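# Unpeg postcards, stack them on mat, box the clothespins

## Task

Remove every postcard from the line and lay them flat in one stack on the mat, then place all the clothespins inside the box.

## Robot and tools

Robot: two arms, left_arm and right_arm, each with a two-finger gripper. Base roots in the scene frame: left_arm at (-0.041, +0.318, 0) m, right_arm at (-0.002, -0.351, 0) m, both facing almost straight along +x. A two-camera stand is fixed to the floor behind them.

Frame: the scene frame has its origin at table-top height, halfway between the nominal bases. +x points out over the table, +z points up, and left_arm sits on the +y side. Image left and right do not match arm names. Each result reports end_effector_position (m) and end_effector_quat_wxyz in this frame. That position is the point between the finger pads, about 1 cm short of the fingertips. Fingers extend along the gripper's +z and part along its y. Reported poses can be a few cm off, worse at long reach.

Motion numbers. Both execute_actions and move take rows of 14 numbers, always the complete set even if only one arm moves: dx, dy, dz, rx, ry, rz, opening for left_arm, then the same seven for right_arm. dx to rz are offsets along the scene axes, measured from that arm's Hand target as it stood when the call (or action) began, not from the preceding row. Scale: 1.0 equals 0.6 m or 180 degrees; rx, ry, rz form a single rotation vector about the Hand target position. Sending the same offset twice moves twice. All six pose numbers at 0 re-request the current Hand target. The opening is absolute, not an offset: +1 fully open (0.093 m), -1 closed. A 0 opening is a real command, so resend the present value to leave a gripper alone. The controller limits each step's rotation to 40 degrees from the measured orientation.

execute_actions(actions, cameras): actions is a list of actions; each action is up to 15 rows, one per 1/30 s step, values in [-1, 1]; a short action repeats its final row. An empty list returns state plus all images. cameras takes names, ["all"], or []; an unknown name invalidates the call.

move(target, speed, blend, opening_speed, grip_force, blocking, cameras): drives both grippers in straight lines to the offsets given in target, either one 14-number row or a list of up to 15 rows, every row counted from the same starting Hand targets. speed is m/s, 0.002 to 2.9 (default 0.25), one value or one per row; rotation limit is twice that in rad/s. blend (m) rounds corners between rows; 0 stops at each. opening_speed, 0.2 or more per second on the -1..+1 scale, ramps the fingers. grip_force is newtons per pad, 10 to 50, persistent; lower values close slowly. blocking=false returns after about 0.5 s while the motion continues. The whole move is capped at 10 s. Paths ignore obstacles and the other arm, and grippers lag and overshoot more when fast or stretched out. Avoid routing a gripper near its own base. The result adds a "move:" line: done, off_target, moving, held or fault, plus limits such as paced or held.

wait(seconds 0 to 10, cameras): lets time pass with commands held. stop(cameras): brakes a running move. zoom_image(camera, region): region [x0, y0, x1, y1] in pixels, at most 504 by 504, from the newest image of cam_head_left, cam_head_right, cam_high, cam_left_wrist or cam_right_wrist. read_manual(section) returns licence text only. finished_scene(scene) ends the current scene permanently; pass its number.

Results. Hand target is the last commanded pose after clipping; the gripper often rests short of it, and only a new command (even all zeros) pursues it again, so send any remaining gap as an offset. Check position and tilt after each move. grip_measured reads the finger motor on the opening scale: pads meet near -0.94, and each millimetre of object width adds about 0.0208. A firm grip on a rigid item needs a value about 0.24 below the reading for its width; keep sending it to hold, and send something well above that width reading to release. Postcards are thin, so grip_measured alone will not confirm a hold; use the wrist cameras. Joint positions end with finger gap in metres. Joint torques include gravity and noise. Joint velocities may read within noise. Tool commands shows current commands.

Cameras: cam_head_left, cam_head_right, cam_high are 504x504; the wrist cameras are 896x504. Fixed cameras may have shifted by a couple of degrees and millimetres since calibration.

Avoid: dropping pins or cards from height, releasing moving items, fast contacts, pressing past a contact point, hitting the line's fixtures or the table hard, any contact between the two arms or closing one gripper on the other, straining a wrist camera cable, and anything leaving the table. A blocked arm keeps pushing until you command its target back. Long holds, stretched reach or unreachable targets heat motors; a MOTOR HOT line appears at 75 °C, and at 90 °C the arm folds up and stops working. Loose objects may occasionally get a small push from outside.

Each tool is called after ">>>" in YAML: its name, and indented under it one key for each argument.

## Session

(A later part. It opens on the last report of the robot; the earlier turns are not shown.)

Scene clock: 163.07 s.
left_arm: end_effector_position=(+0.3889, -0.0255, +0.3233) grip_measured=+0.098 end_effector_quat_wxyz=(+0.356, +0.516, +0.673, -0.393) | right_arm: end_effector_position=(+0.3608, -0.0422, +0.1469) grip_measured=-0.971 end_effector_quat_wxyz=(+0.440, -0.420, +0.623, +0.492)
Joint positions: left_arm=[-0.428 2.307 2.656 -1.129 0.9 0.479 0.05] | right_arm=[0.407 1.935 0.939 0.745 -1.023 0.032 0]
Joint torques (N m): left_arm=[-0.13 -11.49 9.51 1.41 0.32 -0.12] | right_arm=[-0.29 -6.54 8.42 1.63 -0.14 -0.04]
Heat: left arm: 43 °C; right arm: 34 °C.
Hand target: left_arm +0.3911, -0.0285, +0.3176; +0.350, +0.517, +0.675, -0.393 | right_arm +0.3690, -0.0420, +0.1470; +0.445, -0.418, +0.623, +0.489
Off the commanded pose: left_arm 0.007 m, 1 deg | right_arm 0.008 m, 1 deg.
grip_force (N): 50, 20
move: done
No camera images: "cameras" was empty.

>>> move:
  target: [0.0017, -0.0150, -0.0072, 0, 0, 0, 0.1, 0, 0, 0, 0, 0, 0, -1.0]
  speed: 0.05
  cameras: ["cam_left_wrist"]

Scene clock: 164.90 s.
left_arm: end_effector_position=(+0.3865, -0.0342, +0.3173) grip_measured=+0.098 end_effector_quat_wxyz=(+0.347, +0.516, +0.674, -0.398) | right_arm: end_effector_position=(+0.3608, -0.0422, +0.1469) grip_measured=-0.971 end_effector_quat_wxyz=(+0.440, -0.420, +0.623, +0.492)
Joint positions: left_arm=[-0.446 2.32 2.656 -1.122 0.897 0.464 0.05] | right_arm=[0.407 1.935 0.939 0.745 -1.023 0.032 0]
Joint torques (N m): left_arm=[-0.13 -11.66 9.57 1.59 0.24 -0.13] | right_arm=[-0.31 -6.56 8.4 1.61 -0.13 -0.04]
Heat: left arm: 43 °C; right arm: 34 °C.
Hand target: left_arm +0.3922, -0.0376, +0.3132; +0.350, +0.517, +0.675, -0.393 | right_arm +0.3690, -0.0420, +0.1470; +0.445, -0.418, +0.623, +0.489
Off the commanded pose: left_arm 0.008 m, 1 deg | right_arm 0.008 m, 1 deg.
grip_force (N): 50, 20
move: done
camera_calibration:
cam_left_wrist: T_world_to_cam=[[-0.973702, -0.154431, 0.167497, 0.320134], [-0.226156, 0.744007, -0.628735, 0.353795], [-0.0275225, -0.650081, -0.759366, 0.317123], [0, 0, 0, 1]] pos_world=[0.400456, -0.00763189, 0.409635]
Images, in order (width x height): cam_left_wrist 896x504.

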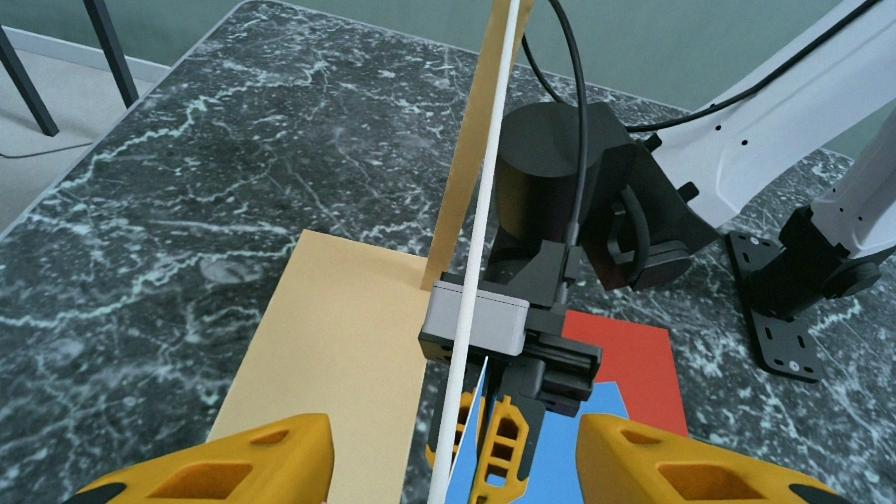

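>>> move:
  target: [0.0108, 0.0, 0.0, 0, 0, 0, 0.1, 0, 0, 0, 0, 0, 0, -1.0]
  speed: 0.05
  cameras: ["cam_left_wrist"]

Scene clock: 166.83 s.
left_arm: end_effector_position=(+0.3935, -0.0375, +0.3206) grip_measured=+0.098 end_effector_quat_wxyz=(+0.358, +0.518, +0.668, -0.396) | right_arm: end_effector_position=(+0.3608, -0.0422, +0.1469) grip_measured=-0.971 end_effector_quat_wxyz=(+0.440, -0.420, +0.623, +0.492)
Joint positions: left_arm=[-0.446 2.391 2.79 -1.157 0.897 0.461 0.05] | right_arm=[0.407 1.935 0.939 0.745 -1.023 0.032 0]
Joint torques (N m): left_arm=[0.49 -11.81 9.36 1.44 0.27 -0.15] | right_arm=[-0.24 -6.52 8.4 1.6 -0.17 -0.03]
Heat: left arm: 43 °C; right arm: 34 °C.
Hand target: left_arm +0.3986, -0.0375, +0.3133; +0.350, +0.517, +0.675, -0.393 | right_arm +0.3690, -0.0420, +0.1470; +0.445, -0.418, +0.623, +0.489
Off the commanded pose: left_arm 0.009 m, 1 deg | right_arm 0.008 m, 1 deg.
grip_force (N): 50, 20
move: done
camera_calibration:
cam_left_wrist: T_world_to_cam=[[-0.976995, -0.15413, 0.147395, 0.333516], [-0.213054, 0.736027, -0.642552, 0.358889], [-0.00944978, -0.659173, -0.751932, 0.307866], [0, 0, 0, 1]] pos_world=[0.405216, -0.00981007, 0.41294]
Images, in order (width x height): cam_left_wrist 896x504.

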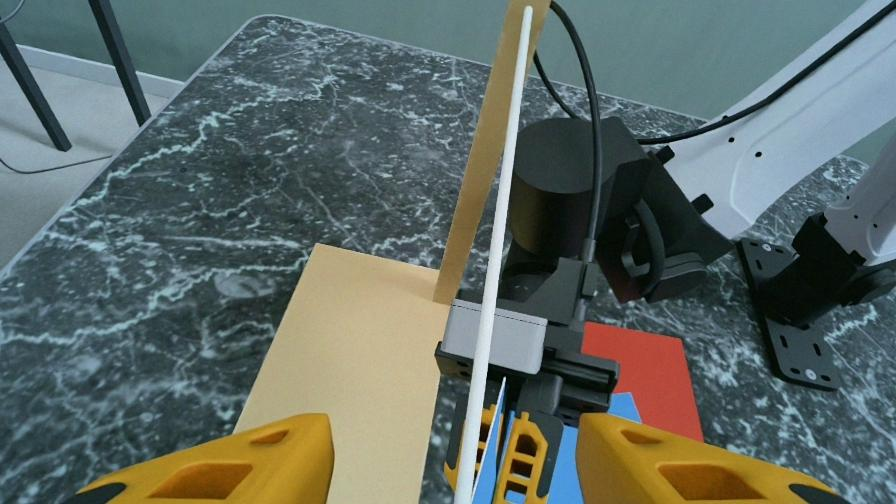

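>>> move:
  target: [0, 0, 0, 0, 0, 0, -1.0, 0, 0, 0, 0, 0, 0, -1.0]
  speed: 0.1
  opening_speed: 1.0
  cameras: ["cam_left_wrist"]

Scene clock: 168.93 s.
left_arm: end_effector_position=(+0.3935, -0.0376, +0.3217) grip_measured=-0.740 end_effector_quat_wxyz=(+0.359, +0.518, +0.668, -0.396) | right_arm: end_effector_position=(+0.3608, -0.0422, +0.1469) grip_measured=-0.971 end_effector_quat_wxyz=(+0.440, -0.420, +0.623, +0.492)
Joint positions: left_arm=[-0.446 2.406 2.823 -1.174 0.897 0.461 0.01] | right_arm=[0.407 1.935 0.939 0.745 -1.023 0.032 0]
Joint torques (N m): left_arm=[0.49 -11.73 9.22 1.41 0.27 -0.13] | right_arm=[-0.32 -6.49 8.49 1.62 -0.14 -0.03]
Heat: left arm: 44 °C; right arm: 34 °C.
Hand target: left_arm +0.3986, -0.0375, +0.3133; +0.350, +0.517, +0.675, -0.393 | right_arm +0.3690, -0.0420, +0.1470; +0.445, -0.418, +0.623, +0.489
Off the commanded pose: left_arm 0.010 m, 1 deg | right_arm 0.008 m, 1 deg.
grip_force (N): 50, 20
move: done
camera_calibration:
cam_left_wrist: T_world_to_cam=[[-0.97723, -0.154054, 0.145905, 0.333982], [-0.212024, 0.735458, -0.643543, 0.359486], [-0.00816702, -0.659825, -0.751375, 0.308002], [0, 0, 0, 1]] pos_world=[0.405113, -0.00970859, 0.41404]
Images, in order (width x height): cam_left_wrist 896x504.

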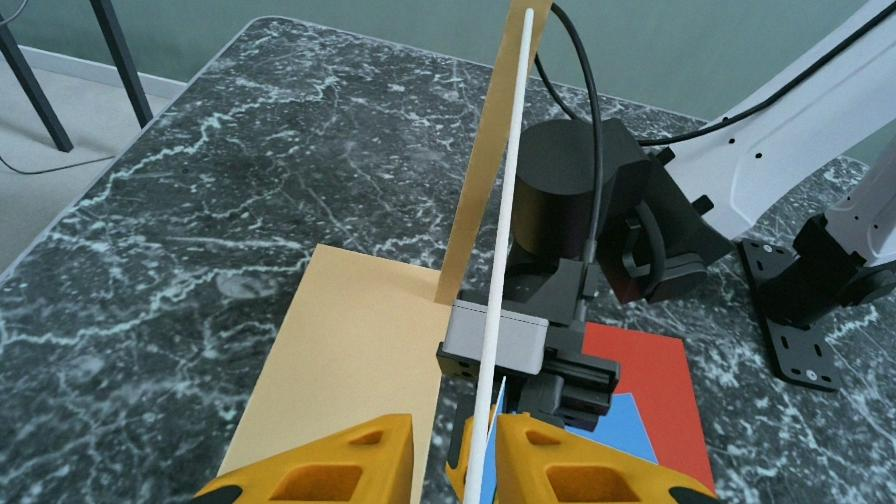

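>>> move:
  target: [-0.0110, 0.0292, 0.0878, -0.0553, -0.0058, 0, -1.0, 0, 0, 0, 0, 0, 0, -1.0]
  speed: 0.1
  cameras: ["cam_left_wrist", "cam_head_left"]

Scene clock: 172.63 s.
left_arm: end_effector_position=(+0.4000, -0.0239, +0.3476) grip_measured=-0.758 end_effector_quat_wxyz=(+0.385, +0.484, +0.647, -0.446) | right_arm: end_effector_position=(+0.3608, -0.0422, +0.1469) grip_measured=-0.971 end_effector_quat_wxyz=(+0.440, -0.420, +0.623, +0.492)
Joint positions: left_arm=[-0.397 2.251 2.519 -0.884 1.014 0.324 0.009] | right_arm=[0.407 1.935 0.939 0.745 -1.023 0.032 0]
Joint torques (N m): left_arm=[0.49 -16.85 6.26 1.78 0.41 -0.13] | right_arm=[-0.34 -6.52 8.47 1.61 -0.12 -0.06]
Heat: left arm: 46 °C; right arm: 34 °C.
Hand target: left_arm +0.3921, -0.0200, +0.3659; +0.400, +0.488, +0.635, -0.446 | right_arm +0.3690, -0.0420, +0.1470; +0.445, -0.418, +0.623, +0.489
Off the commanded pose: left_arm 0.021 m, 2 deg | right_arm 0.008 m, 1 deg.
grip_force (N): 50, 20
move: off_target (left_arm)
camera_calibration:
cam_left_wrist: T_world_to_cam=[[-0.970999, -0.139191, 0.194386, 0.319732], [-0.237981, 0.640634, -0.730037, 0.405714], [-0.0229162, -0.755125, -0.65518, 0.306587], [0, 0, 0, 1]] pos_world=[0.414038, 0.0161017, 0.434904]
Images, in order (width x height): cam_head_left 504x504, cam_left_wrist 896x504.

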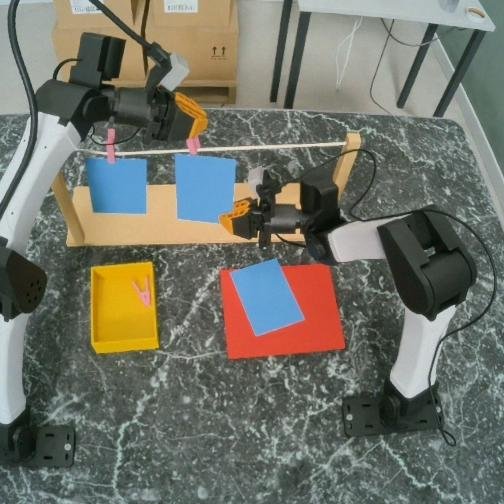

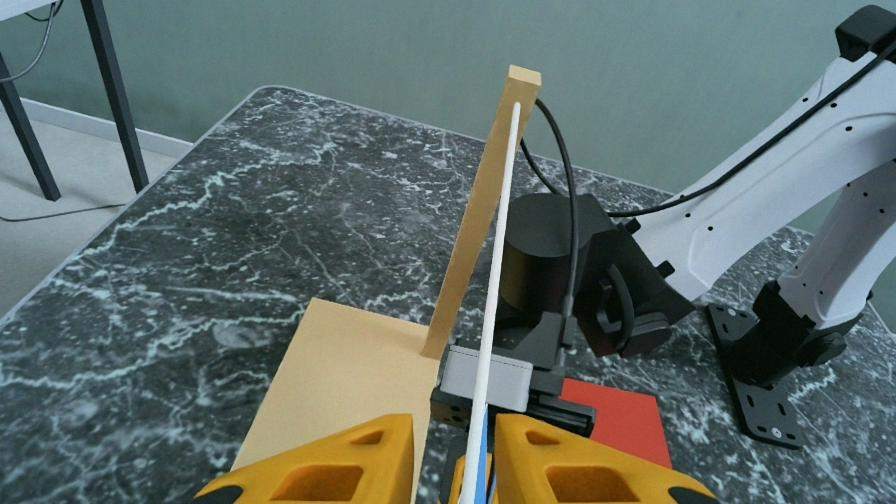

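>>> move:
  target: [-0.0133, 0.0100, 0.0417, 0, 0, 0, -1.0, 0, 0, 0, 0, 0, 0, -1.0]
  speed: 0.1
  cameras: ["cam_left_wrist"]

Scene clock: 174.40 s.
left_arm: end_effector_position=(+0.3807, -0.0142, +0.3947) grip_measured=-0.758 end_effector_quat_wxyz=(+0.405, +0.487, +0.635, -0.442) | right_arm: end_effector_position=(+0.3608, -0.0422, +0.1469) grip_measured=-0.971 end_effector_quat_wxyz=(+0.440, -0.420, +0.623, +0.492)
Joint positions: left_arm=[-0.394 2.258 2.724 -1.027 1.014 0.314 0.009] | right_arm=[0.407 1.935 0.939 0.745 -1.023 0.032 0]
Joint torques (N m): left_arm=[0.75 -10.96 9.11 1.56 0.42 -0.09] | right_arm=[-0.31 -6.5 8.4 1.63 -0.16 -0.04]
Heat: left arm: 46 °C; right arm: 34 °C.
Hand target: left_arm +0.3842, -0.0139, +0.3909; +0.400, +0.488, +0.636, -0.446 | right_arm +0.3690, -0.0420, +0.1470; +0.445, -0.418, +0.623, +0.489
Off the commanded pose: left_arm 0.005 m, 1 deg | right_arm 0.008 m, 1 deg.
grip_force (N): 50, 20
move: done
camera_calibration:
cam_left_wrist: T_world_to_cam=[[-0.977503, -0.140766, 0.157077, 0.310346], [-0.210762, 0.622874, -0.753397, 0.427882], [0.00821311, -0.769554, -0.638529, 0.325733], [0, 0, 0, 1]] pos_world=[0.390871, 0.0278381, 0.481607]
Images, in order (width x height): cam_left_wrist 896x504.

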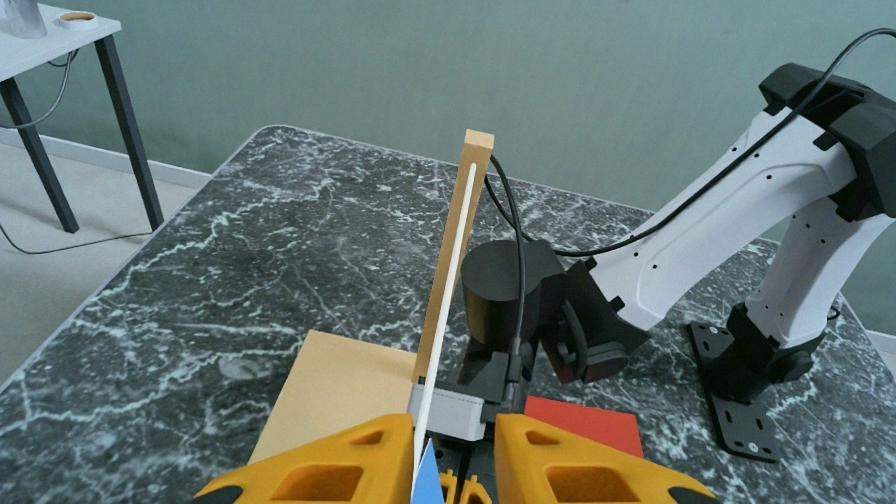

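>>> zoom_image:
  camera: "cam_left_wrist"
  region: [380, 400, 560, 504]

Scaled by 2.800 from the camera's 896x504 image, which has a finer 1280x720 frame.

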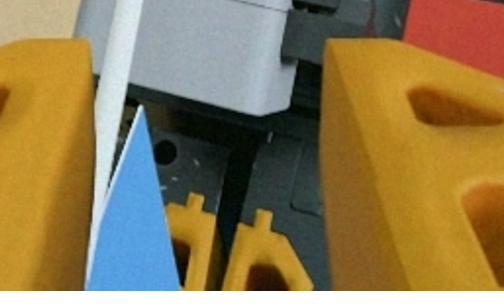

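>>> move:
  target:
    - [-0.0737, 0.1065, 0.0485, 0.023, -0.0094, 0.0772, -1.0, -0.1, 0, 0, 0, 0, 0, -1.0]
    - [-0.2237, 0.2232, -0.1848, 0.0689, -0.0281, 0.2317, -1.0, -0.19, -0.0883, 0.0717, 0, -0.0778, 0, -1.0]
    - [-0.2603, 0.2432, -0.4348, 0.0689, -0.0281, 0.2317, -1.0, -0.19, -0.0883, 0.0717, 0, -0.0778, 0, -1.0]
  speed: [0.2, 0.3, 0.25]
  blend: [0.03, 0.03, 0]
  cameras: ["cam_left_wrist", "cam_head_left"]

Scene clock: 185.47 s.
left_arm: end_effector_position=(+0.2274, +0.1311, +0.1345) grip_measured=-0.758 end_effector_quat_wxyz=(+0.503, +0.292, +0.791, -0.188) | right_arm: end_effector_position=(+0.2576, -0.0918, +0.1874) grip_measured=-0.971 end_effector_quat_wxyz=(+0.514, -0.472, +0.567, +0.437)
Joint positions: left_arm=[-0.517 0.996 0.358 0.194 0.172 0.077 0.009] | right_arm=[0.393 1.424 0.497 0.76 -1.008 -0.131 0]
Joint torques (N m): left_arm=[-0.27 -1.62 6.98 2.31 -0.15 -0.18] | right_arm=[-0.47 -6.32 5.96 1.48 -0.21 -0.16]
Heat: left arm: 44 °C; right arm: 34 °C.
Hand target: left_arm +0.2280, +0.1320, +0.1300; +0.505, +0.288, +0.793, -0.183 | right_arm +0.2550, -0.0951, +0.1900; +0.517, -0.474, +0.564, +0.435
Off the commanded pose: left_arm 0.005 m, 1 deg | right_arm 0.005 m, 1 deg.
grip_force (N): 50, 20
move: done
camera_calibration:
cam_left_wrist: T_world_to_cam=[[-0.64781, -0.761759, -0.00815331, 0.250483], [-0.568732, 0.490723, -0.660102, 0.19521], [0.50684, -0.422984, -0.751131, 0.128933], [0, 0, 0, 1]] pos_world=[0.207939, 0.14955, 0.227747]
Images, in order (width x height): cam_head_left 504x504, cam_left_wrist 896x504.

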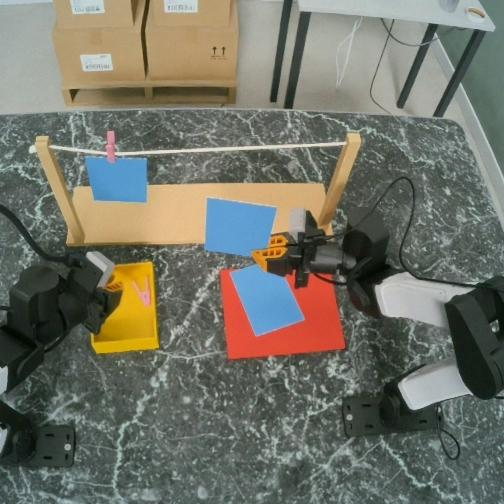

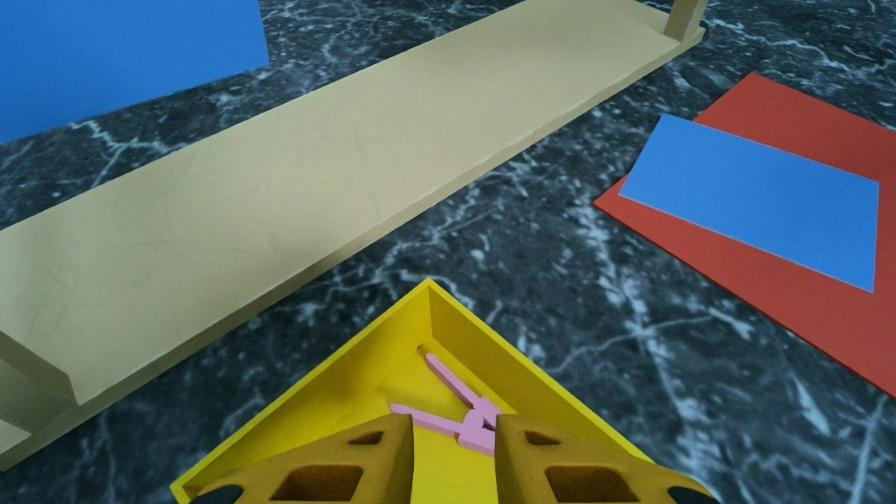

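>>> move:
  target:
    - [0, 0, -0.0708, 0, 0, 0, -1.0, 0, 0, 0, 0, 0, 0.0444, -1.0]
    - [0, 0, -0.0708, 0, 0, 0, -0.12, 0, 0, 0, 0, 0, 0.0444, -1.0]
    - [0, 0, 0.1167, 0, 0, 0, -0.12, 0, 0, 0, 0, 0, 0.0444, -1.0]
    - [0.0533, -0.1617, 0.1167, -0.0895, -0.0397, -0.2872, -0.12, 0, 0, 0, 0, 0, 0.0444, -1.0]
  speed: [0.12, 0.1, 0.2, 0.25]
  blend: [0, 0, 0.02, 0]
  opening_speed: 0.8
  cameras: ["cam_left_wrist", "cam_head_left"]

Scene clock: 194.63 s.
left_arm: end_effector_position=(+0.2565, +0.0389, +0.1947) grip_measured=-0.122 end_effector_quat_wxyz=(+0.446, +0.532, +0.540, -0.476) | right_arm: end_effector_position=(+0.2492, -0.0950, +0.1864) grip_measured=-0.971 end_effector_quat_wxyz=(+0.483, -0.510, +0.533, +0.472)
Joint positions: left_arm=[-0.354 1.632 0.869 0.33 1.207 0.368 0.039] | right_arm=[0.353 1.465 0.551 0.678 -1.184 -0.209 0]
Joint torques (N m): left_arm=[-0.2 -6.48 10.15 1.73 0.35 0.1] | right_arm=[-0.51 -3.63 8.73 1.39 -0.29 -0.15]
Heat: left arm: 40 °C; right arm: 35 °C.
Hand target: left_arm +0.2600, +0.0350, +0.2000; +0.456, +0.543, +0.524, -0.472 | right_arm +0.2551, -0.0951, +0.1901; +0.486, -0.512, +0.530, +0.470
Off the commanded pose: left_arm 0.007 m, 3 deg | right_arm 0.007 m, 1 deg.
grip_force (N): 50, 20
move: off_target (left_arm)
camera_calibration:
cam_left_wrist: T_world_to_cam=[[-0.999487, 0.0116093, 0.0298355, 0.25229], [-0.0190138, 0.534513, -0.844946, 0.190001], [-0.0257567, -0.84508, -0.534019, 0.231217], [0, 0, 0, 1]] pos_world=[0.261729, 0.0909101, 0.276488]
Images, in order (width x height): cam_head_left 504x504, cam_left_wrist 896x504.

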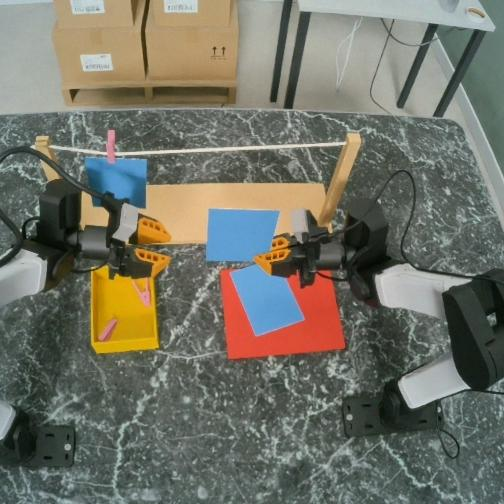

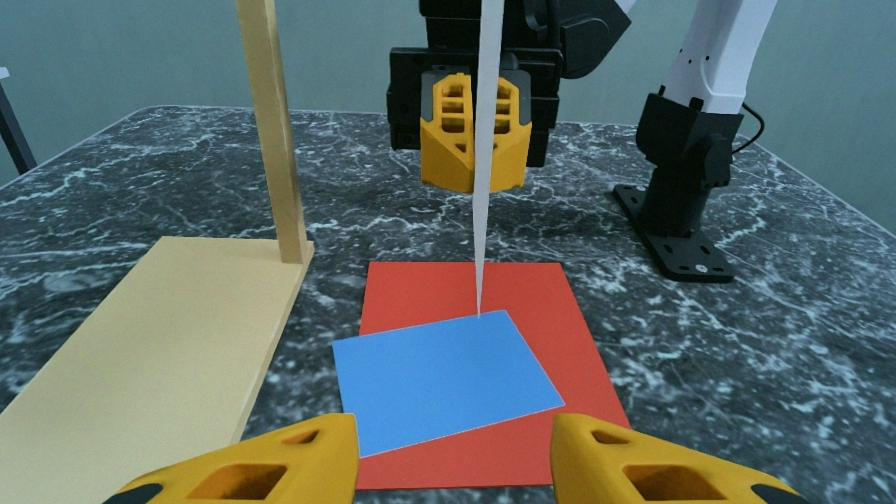

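>>> move:
  target:
    - [-0.0133, -0.0333, 0.0008, 0, 0, 0, -0.12, 0, 0, 0, 0, 0, 0, -1.0]
    - [-0.0133, -0.1533, 0.0008, 0, 0, 0, -0.12, 0, 0, 0, 0, 0, 0, -1.0]
  speed: [0.15, 0.15]
  blend: [0.01, 0]
  cameras: ["cam_left_wrist"]

Scene clock: 197.30 s.
left_arm: end_effector_position=(+0.2435, -0.0526, +0.1978) grip_measured=-0.122 end_effector_quat_wxyz=(+0.445, +0.545, +0.525, -0.479) | right_arm: end_effector_position=(+0.2492, -0.0950, +0.1864) grip_measured=-0.971 end_effector_quat_wxyz=(+0.483, -0.510, +0.533, +0.472)
Joint positions: left_arm=[-0.604 1.763 0.98 0.511 1.002 0.212 0.039] | right_arm=[0.353 1.465 0.551 0.678 -1.184 -0.209 0]
Joint torques (N m): left_arm=[0.29 -7.58 10.29 1.91 -0.05 -0.12] | right_arm=[-0.42 -3.63 8.8 1.35 -0.31 -0.13]
Heat: left arm: 40 °C; right arm: 35 °C.
Hand target: left_arm +0.2519, -0.0570, +0.2005; +0.456, +0.543, +0.524, -0.472 | right_arm +0.2551, -0.0951, +0.1901; +0.486, -0.512, +0.530, +0.470
Off the commanded pose: left_arm 0.010 m, 2 deg | right_arm 0.007 m, 1 deg.
grip_force (N): 50, 20
move: done
camera_calibration:
cam_left_wrist: T_world_to_cam=[[-0.998918, 0.0455346, 0.00949971, 0.245873], [0.0160953, 0.529977, -0.847859, 0.233153], [-0.0436416, -0.846788, -0.530137, 0.158751], [0, 0, 0, 1]] pos_world=[0.248782, -0.00033269, 0.279505]
Images, in order (width x height): cam_left_wrist 896x504.

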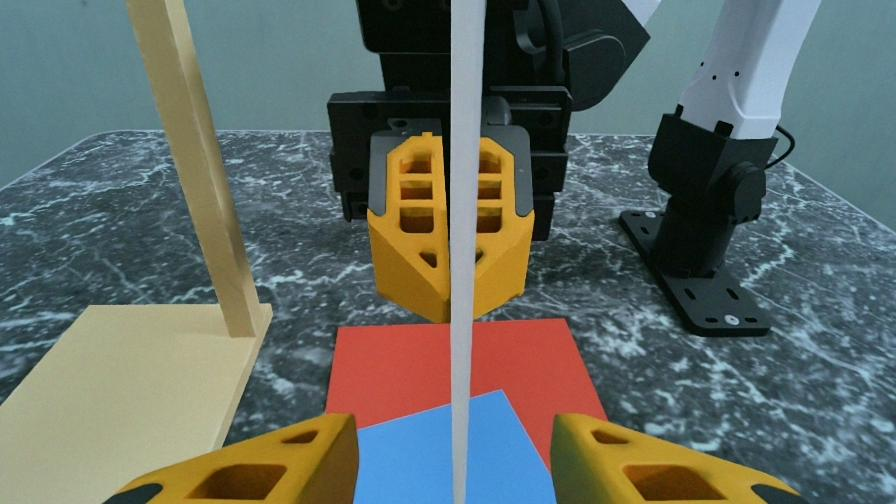

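>>> move:
  target: [0, 0, 0, 0, 0, 0, -0.7, 0, 0, 0, 0, 0, 0, -1.0]
  speed: 0.1
  opening_speed: 1.2
  cameras: []

>>> move:
  target: [0, 0, 0, 0, 0, 0, -1.0, 0, 0, 0, 0, 0, 0, -1.0]
  speed: 0.1
  grip_force: [20, 20]
  cameras: ["cam_left_wrist"]

Scene clock: 198.33 s.
left_arm: end_effector_position=(+0.2435, -0.0526, +0.1979) grip_measured=-0.698 end_effector_quat_wxyz=(+0.445, +0.544, +0.525, -0.480) | right_arm: end_effector_position=(+0.2492, -0.0950, +0.1864) grip_measured=-0.971 end_effector_quat_wxyz=(+0.483, -0.510, +0.533, +0.472)
Joint positions: left_arm=[-0.604 1.763 0.98 0.512 1.001 0.211 0.012] | right_arm=[0.353 1.465 0.551 0.678 -1.184 -0.209 0]
Joint torques (N m): left_arm=[0.16 -7.57 10.28 1.92 -0.04 -0.11] | right_arm=[-0.43 -3.7 8.81 1.38 -0.29 -0.16]
Heat: left arm: 39 °C; right arm: 35 °C.
Hand target: left_arm +0.2519, -0.0570, +0.2005; +0.456, +0.543, +0.524, -0.472 | right_arm +0.2551, -0.0951, +0.1901; +0.486, -0.512, +0.530, +0.470
Off the commanded pose: left_arm 0.010 m, 2 deg | right_arm 0.007 m, 1 deg.
grip_force (N): 50, 20
move: done
No camera images: "cameras" was empty.

Scene clock: 199.87 s.
left_arm: end_effector_position=(+0.2452, -0.0527, +0.1979) grip_measured=-0.985 end_effector_quat_wxyz=(+0.447, +0.543, +0.527, -0.476) | right_arm: end_effector_position=(+0.2497, -0.0955, +0.1863) grip_measured=-0.971 end_effector_quat_wxyz=(+0.483, -0.509, +0.534, +0.472)
Joint positions: left_arm=[-0.604 1.763 0.98 0.514 0.992 0.211 0] | right_arm=[0.351 1.465 0.551 0.677 -1.184 -0.208 0]
Joint torques (N m): left_arm=[0.18 -7.51 10.32 1.9 0.03 -0.11] | right_arm=[-0.31 -3.62 8.76 1.37 -0.29 -0.15]
Heat: left arm: 39 °C; right arm: 35 °C.
Hand target: left_arm +0.2519, -0.0570, +0.2005; +0.456, +0.543, +0.524, -0.472 | right_arm +0.2550, -0.0950, +0.1902; +0.486, -0.513, +0.530, +0.470
Off the commanded pose: left_arm 0.008 m, 1 deg | right_arm 0.007 m, 1 deg.
grip_force (N): 20, 20
move: done
camera_calibration:
cam_left_wrist: T_world_to_cam=[[-0.999333, 0.0359219, 0.00651209, 0.247784], [0.013554, 0.530699, -0.847452, 0.233794], [-0.033898, -0.846799, -0.530832, 0.156537], [0, 0, 0, 1]] pos_world=[0.249757, -0.000419385, 0.279611]
Images, in order (width x height): cam_left_wrist 896x504.

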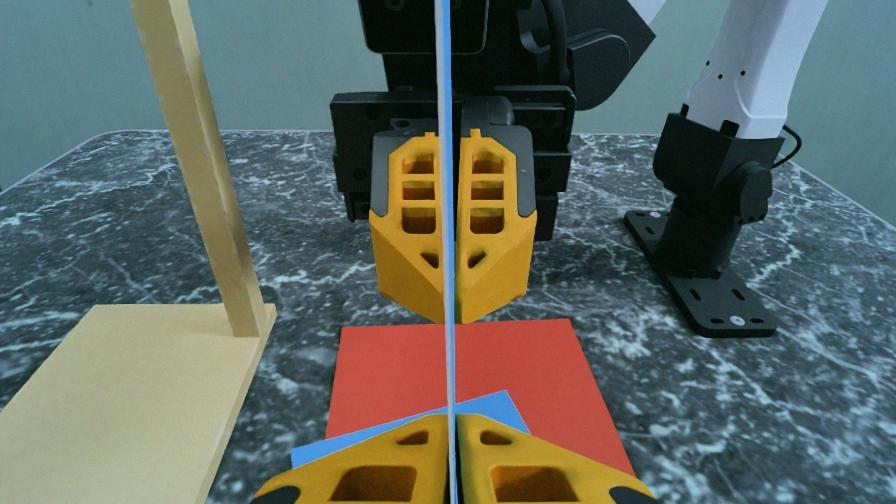

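>>> move:
  target:
    - [0, 0, 0, 0, 0, 0, -1.0, 0, 0, 0, 0, 0, 0, -0.4]
    - [0, 0, 0, 0, 0, 0, -1.0, 0, -0.05, 0, 0, 0, 0, -0.4]
    - [0, 0.125, 0.02, 0, 0, 0, -1.0, -0.0175, -0.0575, -0.1503, -0.2867, 0.1245, -0.2206, -0.4]
  speed: [0.1, 0.12, 0.25]
  blend: [0, 0.004, 0]
  grip_force: [20, 50]
  cameras: ["cam_right_wrist", "cam_head_left"]

Scene clock: 211.93 s.
left_arm: end_effector_position=(+0.2570, +0.0146, +0.2076) grip_measured=-0.990 end_effector_quat_wxyz=(+0.449, +0.537, +0.533, -0.476) | right_arm: end_effector_position=(+0.2416, -0.1334, +0.0956) grip_measured=-0.402 end_effector_quat_wxyz=(+0.239, -0.371, +0.892, +0.100)
Joint positions: left_arm=[-0.42 1.649 0.92 0.366 1.154 0.31 0] | right_arm=[0.714 1.35 0.847 -0.546 -0.044 -0.072 0.026]
Joint torques (N m): left_arm=[0.62 -10.32 6.5 1.59 0.3 0.09] | right_arm=[0.84 -3.21 9.7 1.11 0.01 -0.01]
Heat: left arm: 38 °C; right arm: 36 °C.
Hand target: left_arm +0.2519, +0.0180, +0.2126; +0.456, +0.543, +0.524, -0.472 | right_arm +0.2445, -0.1295, +0.0999; +0.239, -0.370, +0.892, +0.099
Off the commanded pose: left_arm 0.008 m, 1 deg | right_arm 0.007 m, 0 deg.
grip_force (N): 20, 50
move: done
camera_calibration:
cam_right_wrist: T_world_to_cam=[[0.689845, -0.723798, 0.0151783, -0.266803], [-0.721009, -0.688776, -0.0757247, 0.128401], [0.0652638, 0.0412946, -0.997013, 0.170332], [0, 0, 0, 1]] pos_world=[0.265514, -0.111706, 0.183596]
Images, in order (width x height): cam_head_left 504x504, cam_right_wrist 896x504.

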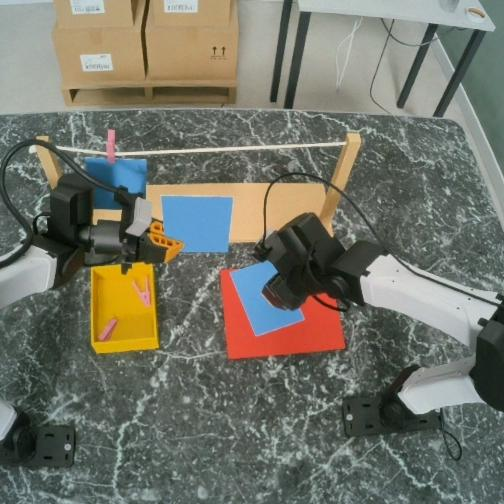

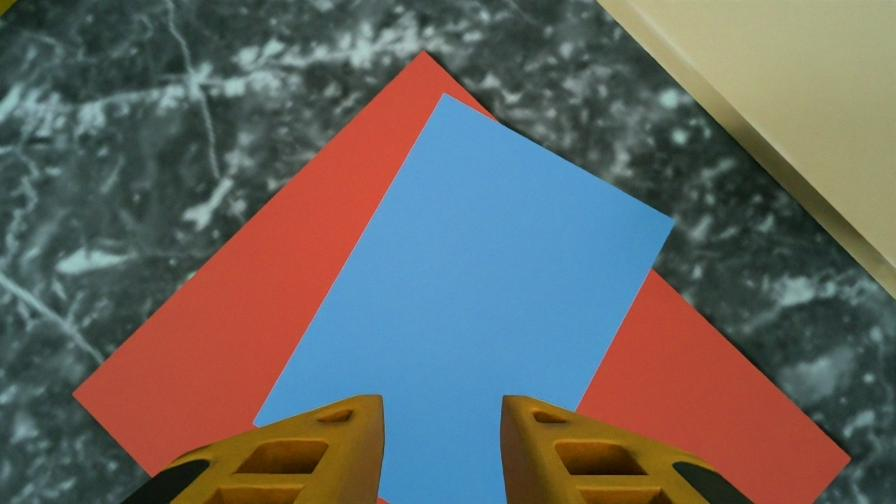

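>>> move:
  target: [0, 0, 0, 0, 0, 0, -1.0, 0, 0, -0.1158, 0, 0, 0, -0.4]
  speed: 0.12
  cameras: ["cam_right_wrist"]

Scene clock: 215.03 s.
left_arm: end_effector_position=(+0.2569, +0.0146, +0.2076) grip_measured=-0.990 end_effector_quat_wxyz=(+0.449, +0.537, +0.533, -0.476) | right_arm: end_effector_position=(+0.2440, -0.1315, +0.0342) grip_measured=-0.402 end_effector_quat_wxyz=(+0.238, -0.371, +0.892, +0.100)
Joint positions: left_arm=[-0.42 1.649 0.92 0.365 1.154 0.311 0] | right_arm=[0.714 1.473 0.683 -0.26 -0.043 -0.071 0.026]
Joint torques (N m): left_arm=[0.64 -10.37 6.52 1.6 0.31 0.09] | right_arm=[0.76 -3.52 6.23 1.37 0.03 0.01]
Heat: left arm: 39 °C; right arm: 36 °C.
Hand target: left_arm +0.2519, +0.0180, +0.2126; +0.456, +0.543, +0.524, -0.472 | right_arm +0.2445, -0.1295, +0.0304; +0.239, -0.370, +0.892, +0.099
Off the commanded pose: left_arm 0.008 m, 1 deg | right_arm 0.004 m, 0 deg.
grip_force (N): 20, 50
move: done
camera_calibration:
cam_right_wrist: T_world_to_cam=[[0.689326, -0.724284, 0.0155861, -0.266113], [-0.721606, -0.688364, -0.0737507, 0.126883], [0.0641454, 0.0395913, -0.997155, 0.108897], [0, 0, 0, 1]] pos_world=[0.268013, -0.109711, 0.122092]
Images, in order (width x height): cam_right_wrist 896x504.

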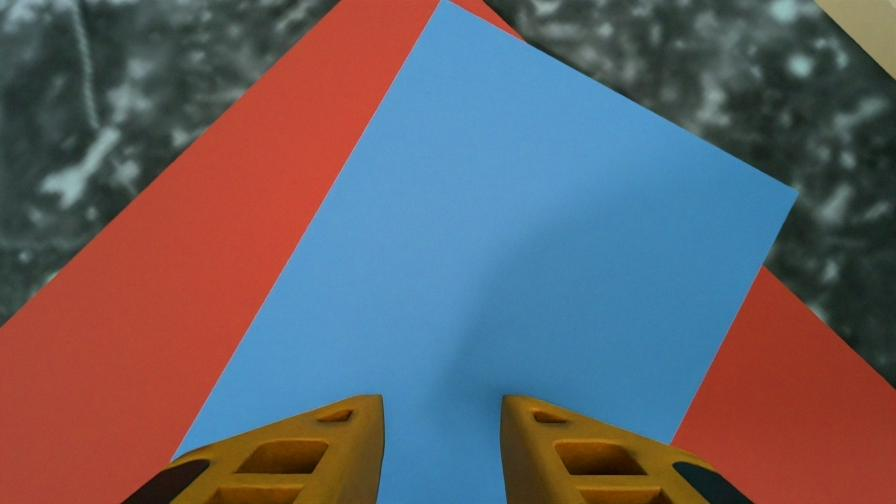

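>>> move:
  target: [0, 0, 0, 0, 0, 0, -1.0, 0, 0, -0.0250, 0, 0, 0, -0.4]
  speed: 0.06
  cameras: ["cam_right_wrist"]

Scene clock: 216.37 s.
left_arm: end_effector_position=(+0.2569, +0.0146, +0.2076) grip_measured=-0.990 end_effector_quat_wxyz=(+0.449, +0.537, +0.533, -0.476) | right_arm: end_effector_position=(+0.2457, -0.1301, +0.0216) grip_measured=-0.402 end_effector_quat_wxyz=(+0.242, -0.370, +0.891, +0.101)
Joint positions: left_arm=[-0.42 1.649 0.92 0.365 1.154 0.311 0] | right_arm=[0.714 1.511 0.652 -0.184 -0.043 -0.071 0.026]
Joint torques (N m): left_arm=[0.61 -10.33 6.52 1.61 0.31 0.1] | right_arm=[0.85 -3.48 5.56 1.39 0.04 0]
Heat: left arm: 39 °C; right arm: 36 °C.
Hand target: left_arm +0.2519, +0.0180, +0.2126; +0.456, +0.543, +0.524, -0.472 | right_arm +0.2445, -0.1295, +0.0155; +0.239, -0.370, +0.892, +0.099
Off the commanded pose: left_arm 0.008 m, 1 deg | right_arm 0.006 m, 0 deg.
grip_force (N): 20, 50
move: done
camera_calibration:
cam_right_wrist: T_world_to_cam=[[0.688991, -0.724597, 0.0158453, -0.265998], [-0.721348, -0.687696, -0.0820468, 0.128461], [0.0703476, 0.0450995, -0.996503, 0.0953889], [0, 0, 0, 1]] pos_world=[0.269225, -0.108701, 0.10981]
Images, in order (width x height): cam_right_wrist 896x504.

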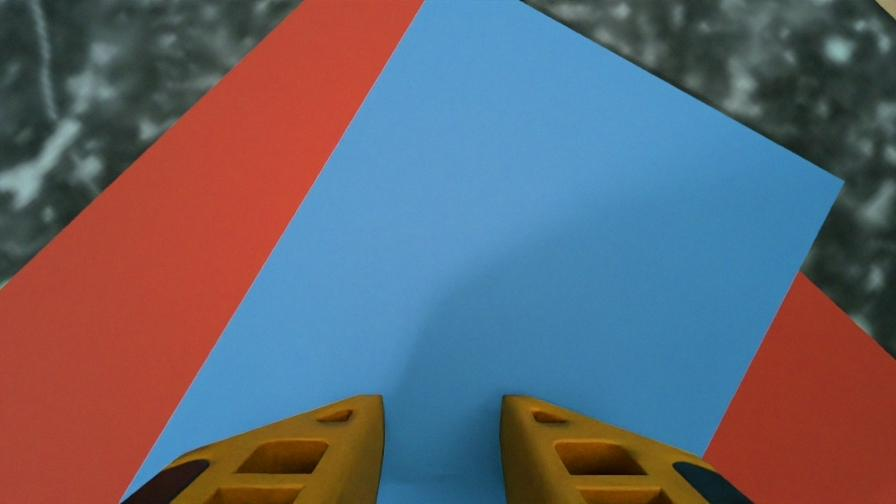

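>>> move:
  target: [0, 0, 0, 0, 0, 0, -1.0, 0, 0, -0.0100, 0, 0, 0, -0.4]
  speed: 0.05
  cameras: ["cam_right_wrist"]

Scene clock: 217.43 s.
left_arm: end_effector_position=(+0.2569, +0.0146, +0.2076) grip_measured=-0.990 end_effector_quat_wxyz=(+0.449, +0.537, +0.533, -0.476) | right_arm: end_effector_position=(+0.2503, -0.1262, +0.0212) grip_measured=-0.402 end_effector_quat_wxyz=(+0.254, -0.369, +0.888, +0.105)
Joint positions: left_arm=[-0.42 1.649 0.92 0.365 1.154 0.311 0] | right_arm=[0.714 1.523 0.645 -0.138 -0.043 -0.071 0.026]
Joint torques (N m): left_arm=[0.64 -10.33 6.5 1.6 0.3 0.08] | right_arm=[0.75 -3.18 5.2 1.3 0.02 -0.02]
Heat: left arm: 39 °C; right arm: 36 °C.
Hand target: left_arm +0.2519, +0.0180, +0.2126; +0.456, +0.543, +0.524, -0.472 | right_arm +0.2445, -0.1294, +0.0095; +0.239, -0.370, +0.892, +0.099
Off the commanded pose: left_arm 0.008 m, 1 deg | right_arm 0.013 m, 2 deg.
grip_force (N): 20, 50
move: off_target (right_arm)
camera_calibration:
cam_right_wrist: T_world_to_cam=[[0.68863, -0.724905, 0.0173685, -0.266302], [-0.719421, -0.686024, -0.108644, 0.134653], [0.090672, 0.0623205, -0.993929, 0.0914685], [0, 0, 0, 1]] pos_world=[0.271963, -0.106369, 0.110168]
Images, in order (width x height): cam_right_wrist 896x504.

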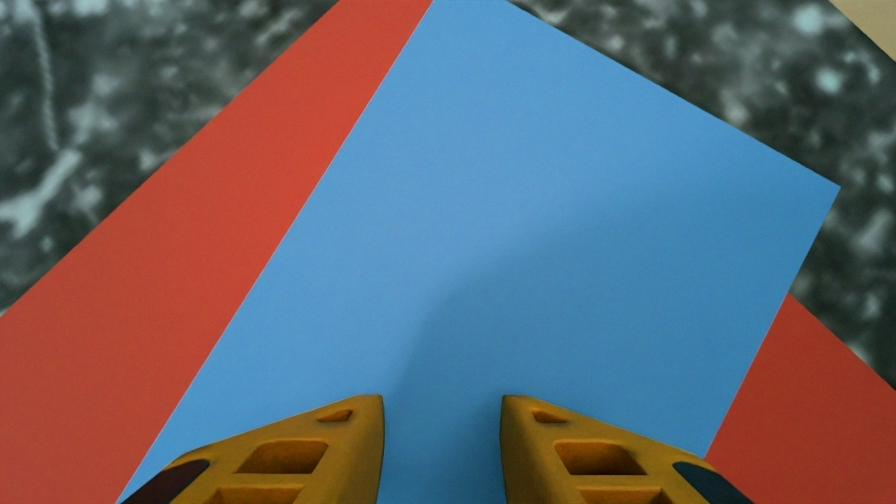

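>>> move:
  target: [0,0,0,0,0,0,-1, -0.046,-0.038,0,0,0,0,-0.4]
  speed: 0.06
  cameras: ["cam_right_wrist"]

Scene clock: 220.70 s.
left_arm: end_effector_position=(+0.2569, +0.0146, +0.2076) grip_measured=-0.990 end_effector_quat_wxyz=(+0.449, +0.537, +0.533, -0.476) | right_arm: end_effector_position=(+0.2319, -0.1418, +0.0201) grip_measured=-0.402 end_effector_quat_wxyz=(+0.268, -0.366, +0.884, +0.110)
Joint positions: left_arm=[-0.42 1.649 0.92 0.365 1.154 0.311 0] | right_arm=[0.714 1.413 0.524 -0.095 -0.043 -0.068 0.026]
Joint torques (N m): left_arm=[0.64 -10.37 6.5 1.6 0.31 0.09] | right_arm=[1.07 -4.96 4.63 0.81 0.03 0.03]
Heat: left arm: 40 °C; right arm: 35 °C.
Hand target: left_arm +0.2519, +0.0180, +0.2126; +0.456, +0.543, +0.524, -0.472 | right_arm +0.2169, -0.1523, +0.0094; +0.239, -0.370, +0.892, +0.099
Off the commanded pose: left_arm 0.008 m, 1 deg | right_arm 0.021 m, 4 deg.
grip_force (N): 20, 50
move: off_target (right_arm)
camera_calibration:
cam_right_wrist: T_world_to_cam=[[0.686609, -0.726813, 0.0176308, -0.264773], [-0.71807, -0.681746, -0.139992, 0.111583], [0.113768, 0.0834597, -0.989996, 0.0906547], [0, 0, 0, 1]] pos_world=[0.251606, -0.123935, 0.110037]
Images, in order (width x height): cam_right_wrist 896x504.

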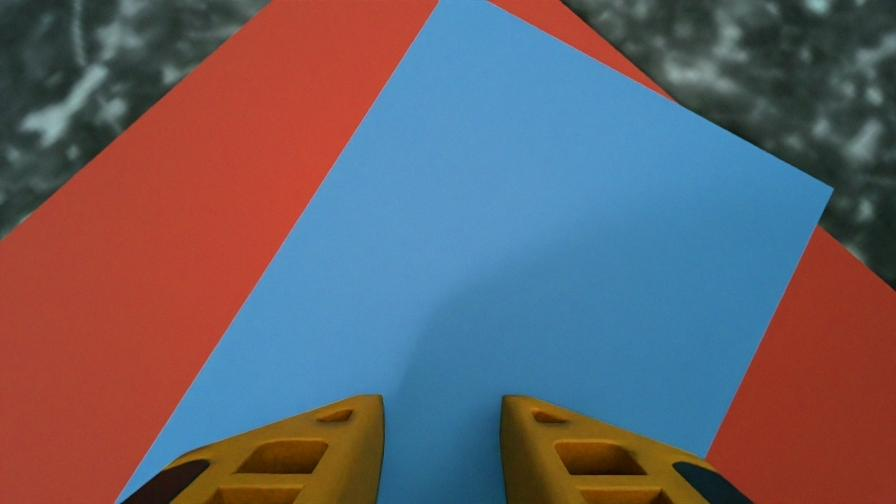

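>>> move:
  target: [0,0,0,0,0,0,-1, -0.037,-0.022,0,0,0,0,-0.4]
  speed: 0.06
  cameras: ["cam_right_wrist"]

Scene clock: 224.77 s.
left_arm: end_effector_position=(+0.2569, +0.0146, +0.2076) grip_measured=-0.990 end_effector_quat_wxyz=(+0.449, +0.537, +0.533, -0.476) | right_arm: end_effector_position=(+0.2083, -0.1545, +0.0197) grip_measured=-0.402 end_effector_quat_wxyz=(+0.267, -0.367, +0.884, +0.111)
Joint positions: left_arm=[-0.42 1.649 0.92 0.365 1.154 0.311 0] | right_arm=[0.74 1.294 0.437 -0.128 -0.031 -0.047 0.026]
Joint torques (N m): left_arm=[0.58 -10.32 6.52 1.61 0.31 0.09] | right_arm=[0.91 -3.97 4.89 0.83 0.08 -0.01]
Heat: left arm: 40 °C; right arm: 35 °C.
Hand target: left_arm +0.2519, +0.0180, +0.2126; +0.456, +0.543, +0.524, -0.472 | right_arm +0.1947, -0.1655, +0.0094; +0.239, -0.370, +0.892, +0.099
Off the commanded pose: left_arm 0.008 m, 1 deg | right_arm 0.020 m, 4 deg.
grip_force (N): 20, 50
move: off_target (right_arm)
camera_calibration:
cam_right_wrist: T_world_to_cam=[[0.688321, -0.725235, 0.015739, -0.25782], [-0.71683, -0.68335, -0.13852, 0.0853296], [0.111215, 0.0840641, -0.990235, 0.0946785], [0, 0, 0, 1]] pos_world=[0.2281, -0.136629, 0.109632]
Images, in order (width x height): cam_right_wrist 896x504.

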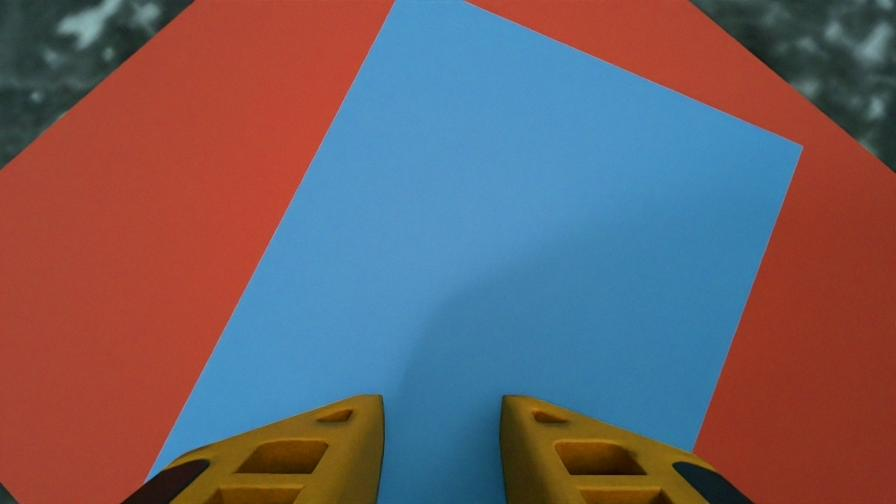

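>>> move:
  target:
    - [0,0,0,0,0,0,-1, 0.0227,0.0183,0.1,0,0,0,-0.4]
    - [0,0,0,0,0,0,-1, 0.0922,-0.0242,0.4843,0.0665,-0.0509,0.0406,-0.4]
    - [-0.1448,-0.29,-0.1543,0.0408,0.4899,0.1956,-1, 0.2255,-0.0575,0.551,0.1329,-0.1018,0.0813,-0.4]
  speed: [0.12,0.3,0.25]
  blend: [0.03,0.03,0]
  cameras: ["cam_head_left"]

Scene clock: 235.30 s.
left_arm: end_effector_position=(+0.1598, -0.1513, +0.1207) grip_measured=-0.990 end_effector_quat_wxyz=(+0.040, -0.067, +0.839, -0.538) | right_arm: end_effector_position=(+0.3226, -0.1995, +0.3309) grip_measured=-0.402 end_effector_quat_wxyz=(+0.418, -0.428, +0.760, +0.255)
Joint positions: left_arm=[-1.059 1.842 0.994 0.393 0.32 -1.423 0] | right_arm=[0.11 1.393 1.557 -0.98 -0.775 -0.605 0.026]
Joint torques (N m): left_arm=[0.03 -8.36 10.32 1.92 -0.18 -0.15] | right_arm=[-0.43 -3.44 9.55 1.51 -0.49 -0.13]
Heat: left arm: 40 °C; right arm: 35 °C.
Hand target: left_arm +0.1651, -0.1561, +0.1201; +0.047, -0.074, +0.840, -0.536 | right_arm +0.3300, -0.2000, +0.3400; +0.433, -0.433, +0.750, +0.250
Off the commanded pose: left_arm 0.007 m, 1 deg | right_arm 0.012 m, 2 deg.
grip_force (N): 20, 50
move: off_target (right_arm)
Images, in order (width x height): cam_head_left 504x504.

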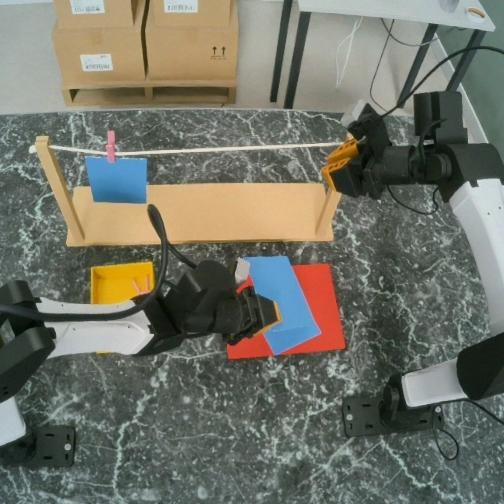

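>>> zoom_image:
  camera: "cam_head_left"
  region: [200, 230, 370, 380]

Scaled by 2.965 from the camera's 504x504 image, which has a finer 720x720 frame.

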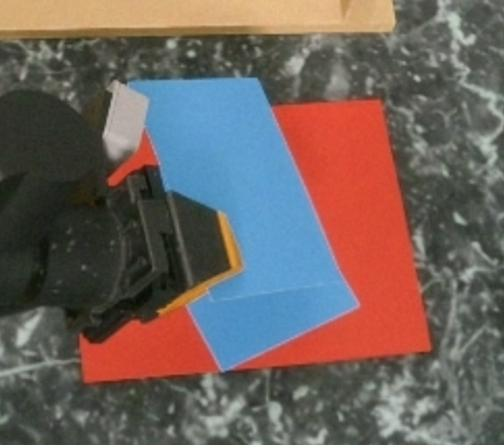

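>>> move:
  target:
    - [-0.0035,-0.0165,-0.0585,0,0,0.0444,-1, 0,0,0,0,0,0,1]
    - [-0.0035,-0.0165,-0.1035,-0.0159,-0.0049,0.0444,-1, 0,0,0,0,0,0,1]
  speed: 0.1
  blend: [0.02,0]
  cameras: ["cam_head_left"]

Scene clock: 242.80 s.
left_arm: end_effector_position=(+0.1622, -0.1686, +0.0671) grip_measured=-0.990 end_effector_quat_wxyz=(+0.083, -0.123, +0.816, -0.559) | right_arm: end_effector_position=(+0.3226, -0.1994, +0.3310) grip_measured=+1.000 end_effector_quat_wxyz=(+0.418, -0.428, +0.760, +0.255)
Joint positions: left_arm=[-1.13 2.045 0.932 0.74 0.13 -1.522 0] | right_arm=[0.11 1.393 1.557 -0.98 -0.775 -0.605 0.093]
Joint torques (N m): left_arm=[-0.06 -9.47 5.71 2.24 -0.22 -0.09] | right_arm=[-0.5 -3.43 9.5 1.54 -0.53 -0.14]
Heat: left arm: 39 °C; right arm: 35 °C.
Hand target: left_arm +0.1629, -0.1659, +0.0579; +0.089, -0.129, +0.819, -0.552 | right_arm +0.3300, -0.2000, +0.3400; +0.433, -0.433, +0.750, +0.250
Off the commanded pose: left_arm 0.009 m, 1 deg | right_arm 0.012 m, 2 deg.
grip_force (N): 20, 50
move: off_target (right_arm); blend cut to 0 m at target 1
Images, in order (width x height): cam_head_left 504x504.

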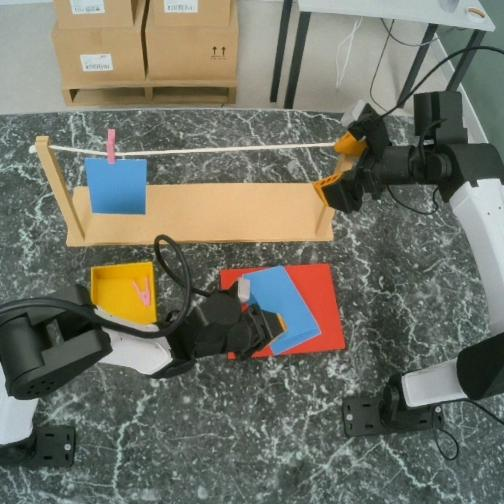

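>>> zoom_image:
  camera: "cam_head_left"
  region: [200, 230, 370, 380]

Scaled by 2.965 from the camera's 504x504 image, which has a finer 720x720 frame.

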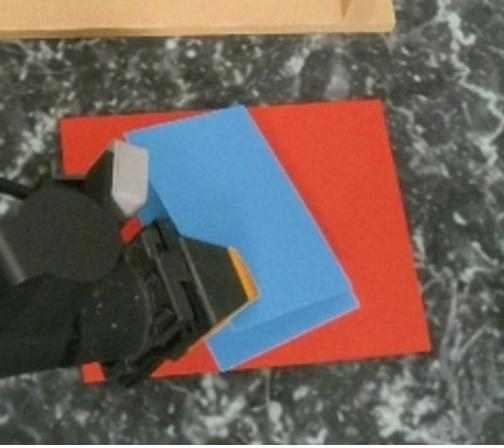

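>>> move:
  target: [0,0,-0.0317,0,0,0,-1, 0,0,0,0,0,0,1]
  speed: 0.08
  cameras: []

Scene clock: 244.30 s.
left_arm: end_effector_position=(+0.1626, -0.1693, +0.0505) grip_measured=-0.990 end_effector_quat_wxyz=(+0.083, -0.123, +0.815, -0.561) | right_arm: end_effector_position=(+0.3226, -0.1994, +0.3310) grip_measured=+1.000 end_effector_quat_wxyz=(+0.418, -0.428, +0.760, +0.255)
Joint positions: left_arm=[-1.13 2.103 0.924 0.811 0.13 -1.523 0] | right_arm=[0.11 1.393 1.557 -0.98 -0.775 -0.605 0.093]
Joint torques (N m): left_arm=[-0.06 -9.31 5.31 2.24 -0.23 -0.08] | right_arm=[-0.36 -3.4 9.58 1.53 -0.54 -0.15]
Heat: left arm: 39 °C; right arm: 35 °C.
Hand target: left_arm +0.1629, -0.1659, +0.0389; +0.089, -0.129, +0.819, -0.552 | right_arm +0.3300, -0.2000, +0.3400; +0.433, -0.433, +0.750, +0.250
Off the commanded pose: left_arm 0.012 m, 1 deg | right_arm 0.012 m, 2 deg.
grip_force (N): 20, 50
move: off_target (left_arm, right_arm)
No camera images: "cameras" was empty.

>>> move:
  target:
    - [0,0,0,0,0,0,-0.78, 0,0,0,0,0,0,1]
    - [-0.0243,0.0797,0,0,0,0,-0.78, 0,0,0,0,0,0,1]
    - [-0.0243,0.0797,0.2,0,0,0,-0.78, 0,0,0,0,0,0,1]
    - [0.2118,0.4765,0.6018,0.0652,-0.2322,-0.1498,-0.78, 0,0,0,0,0,0,1]
    - [0.3685,0.5732,0.5852,0.1086,-0.387,-0.2496,-0.12, -0.05,0.2,-0.2,0.0717,0.0141,0.0462,1]
  speed: [0.1,0.1,0.2,0.35,0.3]
  blend: [0,0.01,0.04,0.05,0]
  opening_speed: 0.8
  cameras: ["cam_head_left","cam_head_right"]

Scene clock: 257.60 s.
left_arm: end_effector_position=(+0.3822, +0.1777, +0.3908) grip_measured=-0.122 end_effector_quat_wxyz=(+0.428, +0.455, +0.688, -0.370) | right_arm: end_effector_position=(+0.2992, -0.0826, +0.2270) grip_measured=+1.000 end_effector_quat_wxyz=(+0.446, -0.430, +0.691, +0.373)
Joint positions: left_arm=[0.032 2.146 2.697 -1.56 1.131 0.834 0.039] | right_arm=[0.443 1.363 0.894 0.004 -0.762 -0.194 0.093]
Joint torques (N m): left_arm=[0.28 -9.8 7.99 1.03 0.53 0.06] | right_arm=[0.8 -3.69 6.75 1.82 -0.15 -0.03]
Heat: left arm: 40 °C; right arm: 35 °C.
Hand target: left_arm +0.3839, +0.1780, +0.3901; +0.342, +0.517, +0.686, -0.382 | right_arm +0.3001, -0.0801, +0.2201; +0.443, -0.429, +0.693, +0.373
Off the commanded pose: left_arm 0.002 m, 12 deg | right_arm 0.007 m, 0 deg.
joint sent to its limit (left arm) — joint 4 (wrist pitch), lower limit. The joint targets are off in orientation, not in position.
grip_force (N): 20, 50
move: off_target (left_arm); target 5's new opening was sent with left_arm's hand 0.002 m and 12 deg from that target
Images, in order (width x height): cam_head_left 504x504, cam_head_right 504x504.

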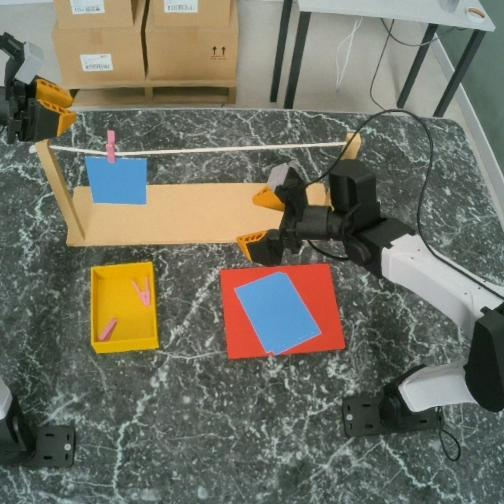

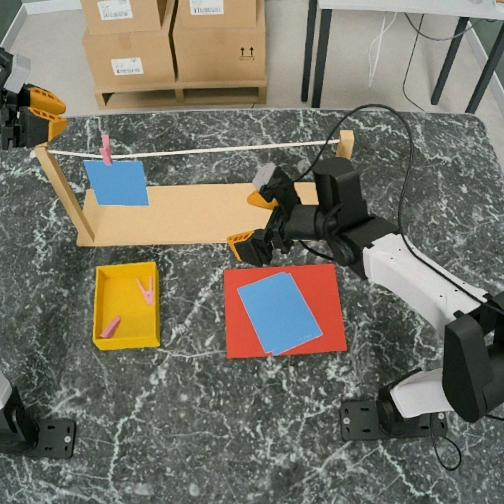

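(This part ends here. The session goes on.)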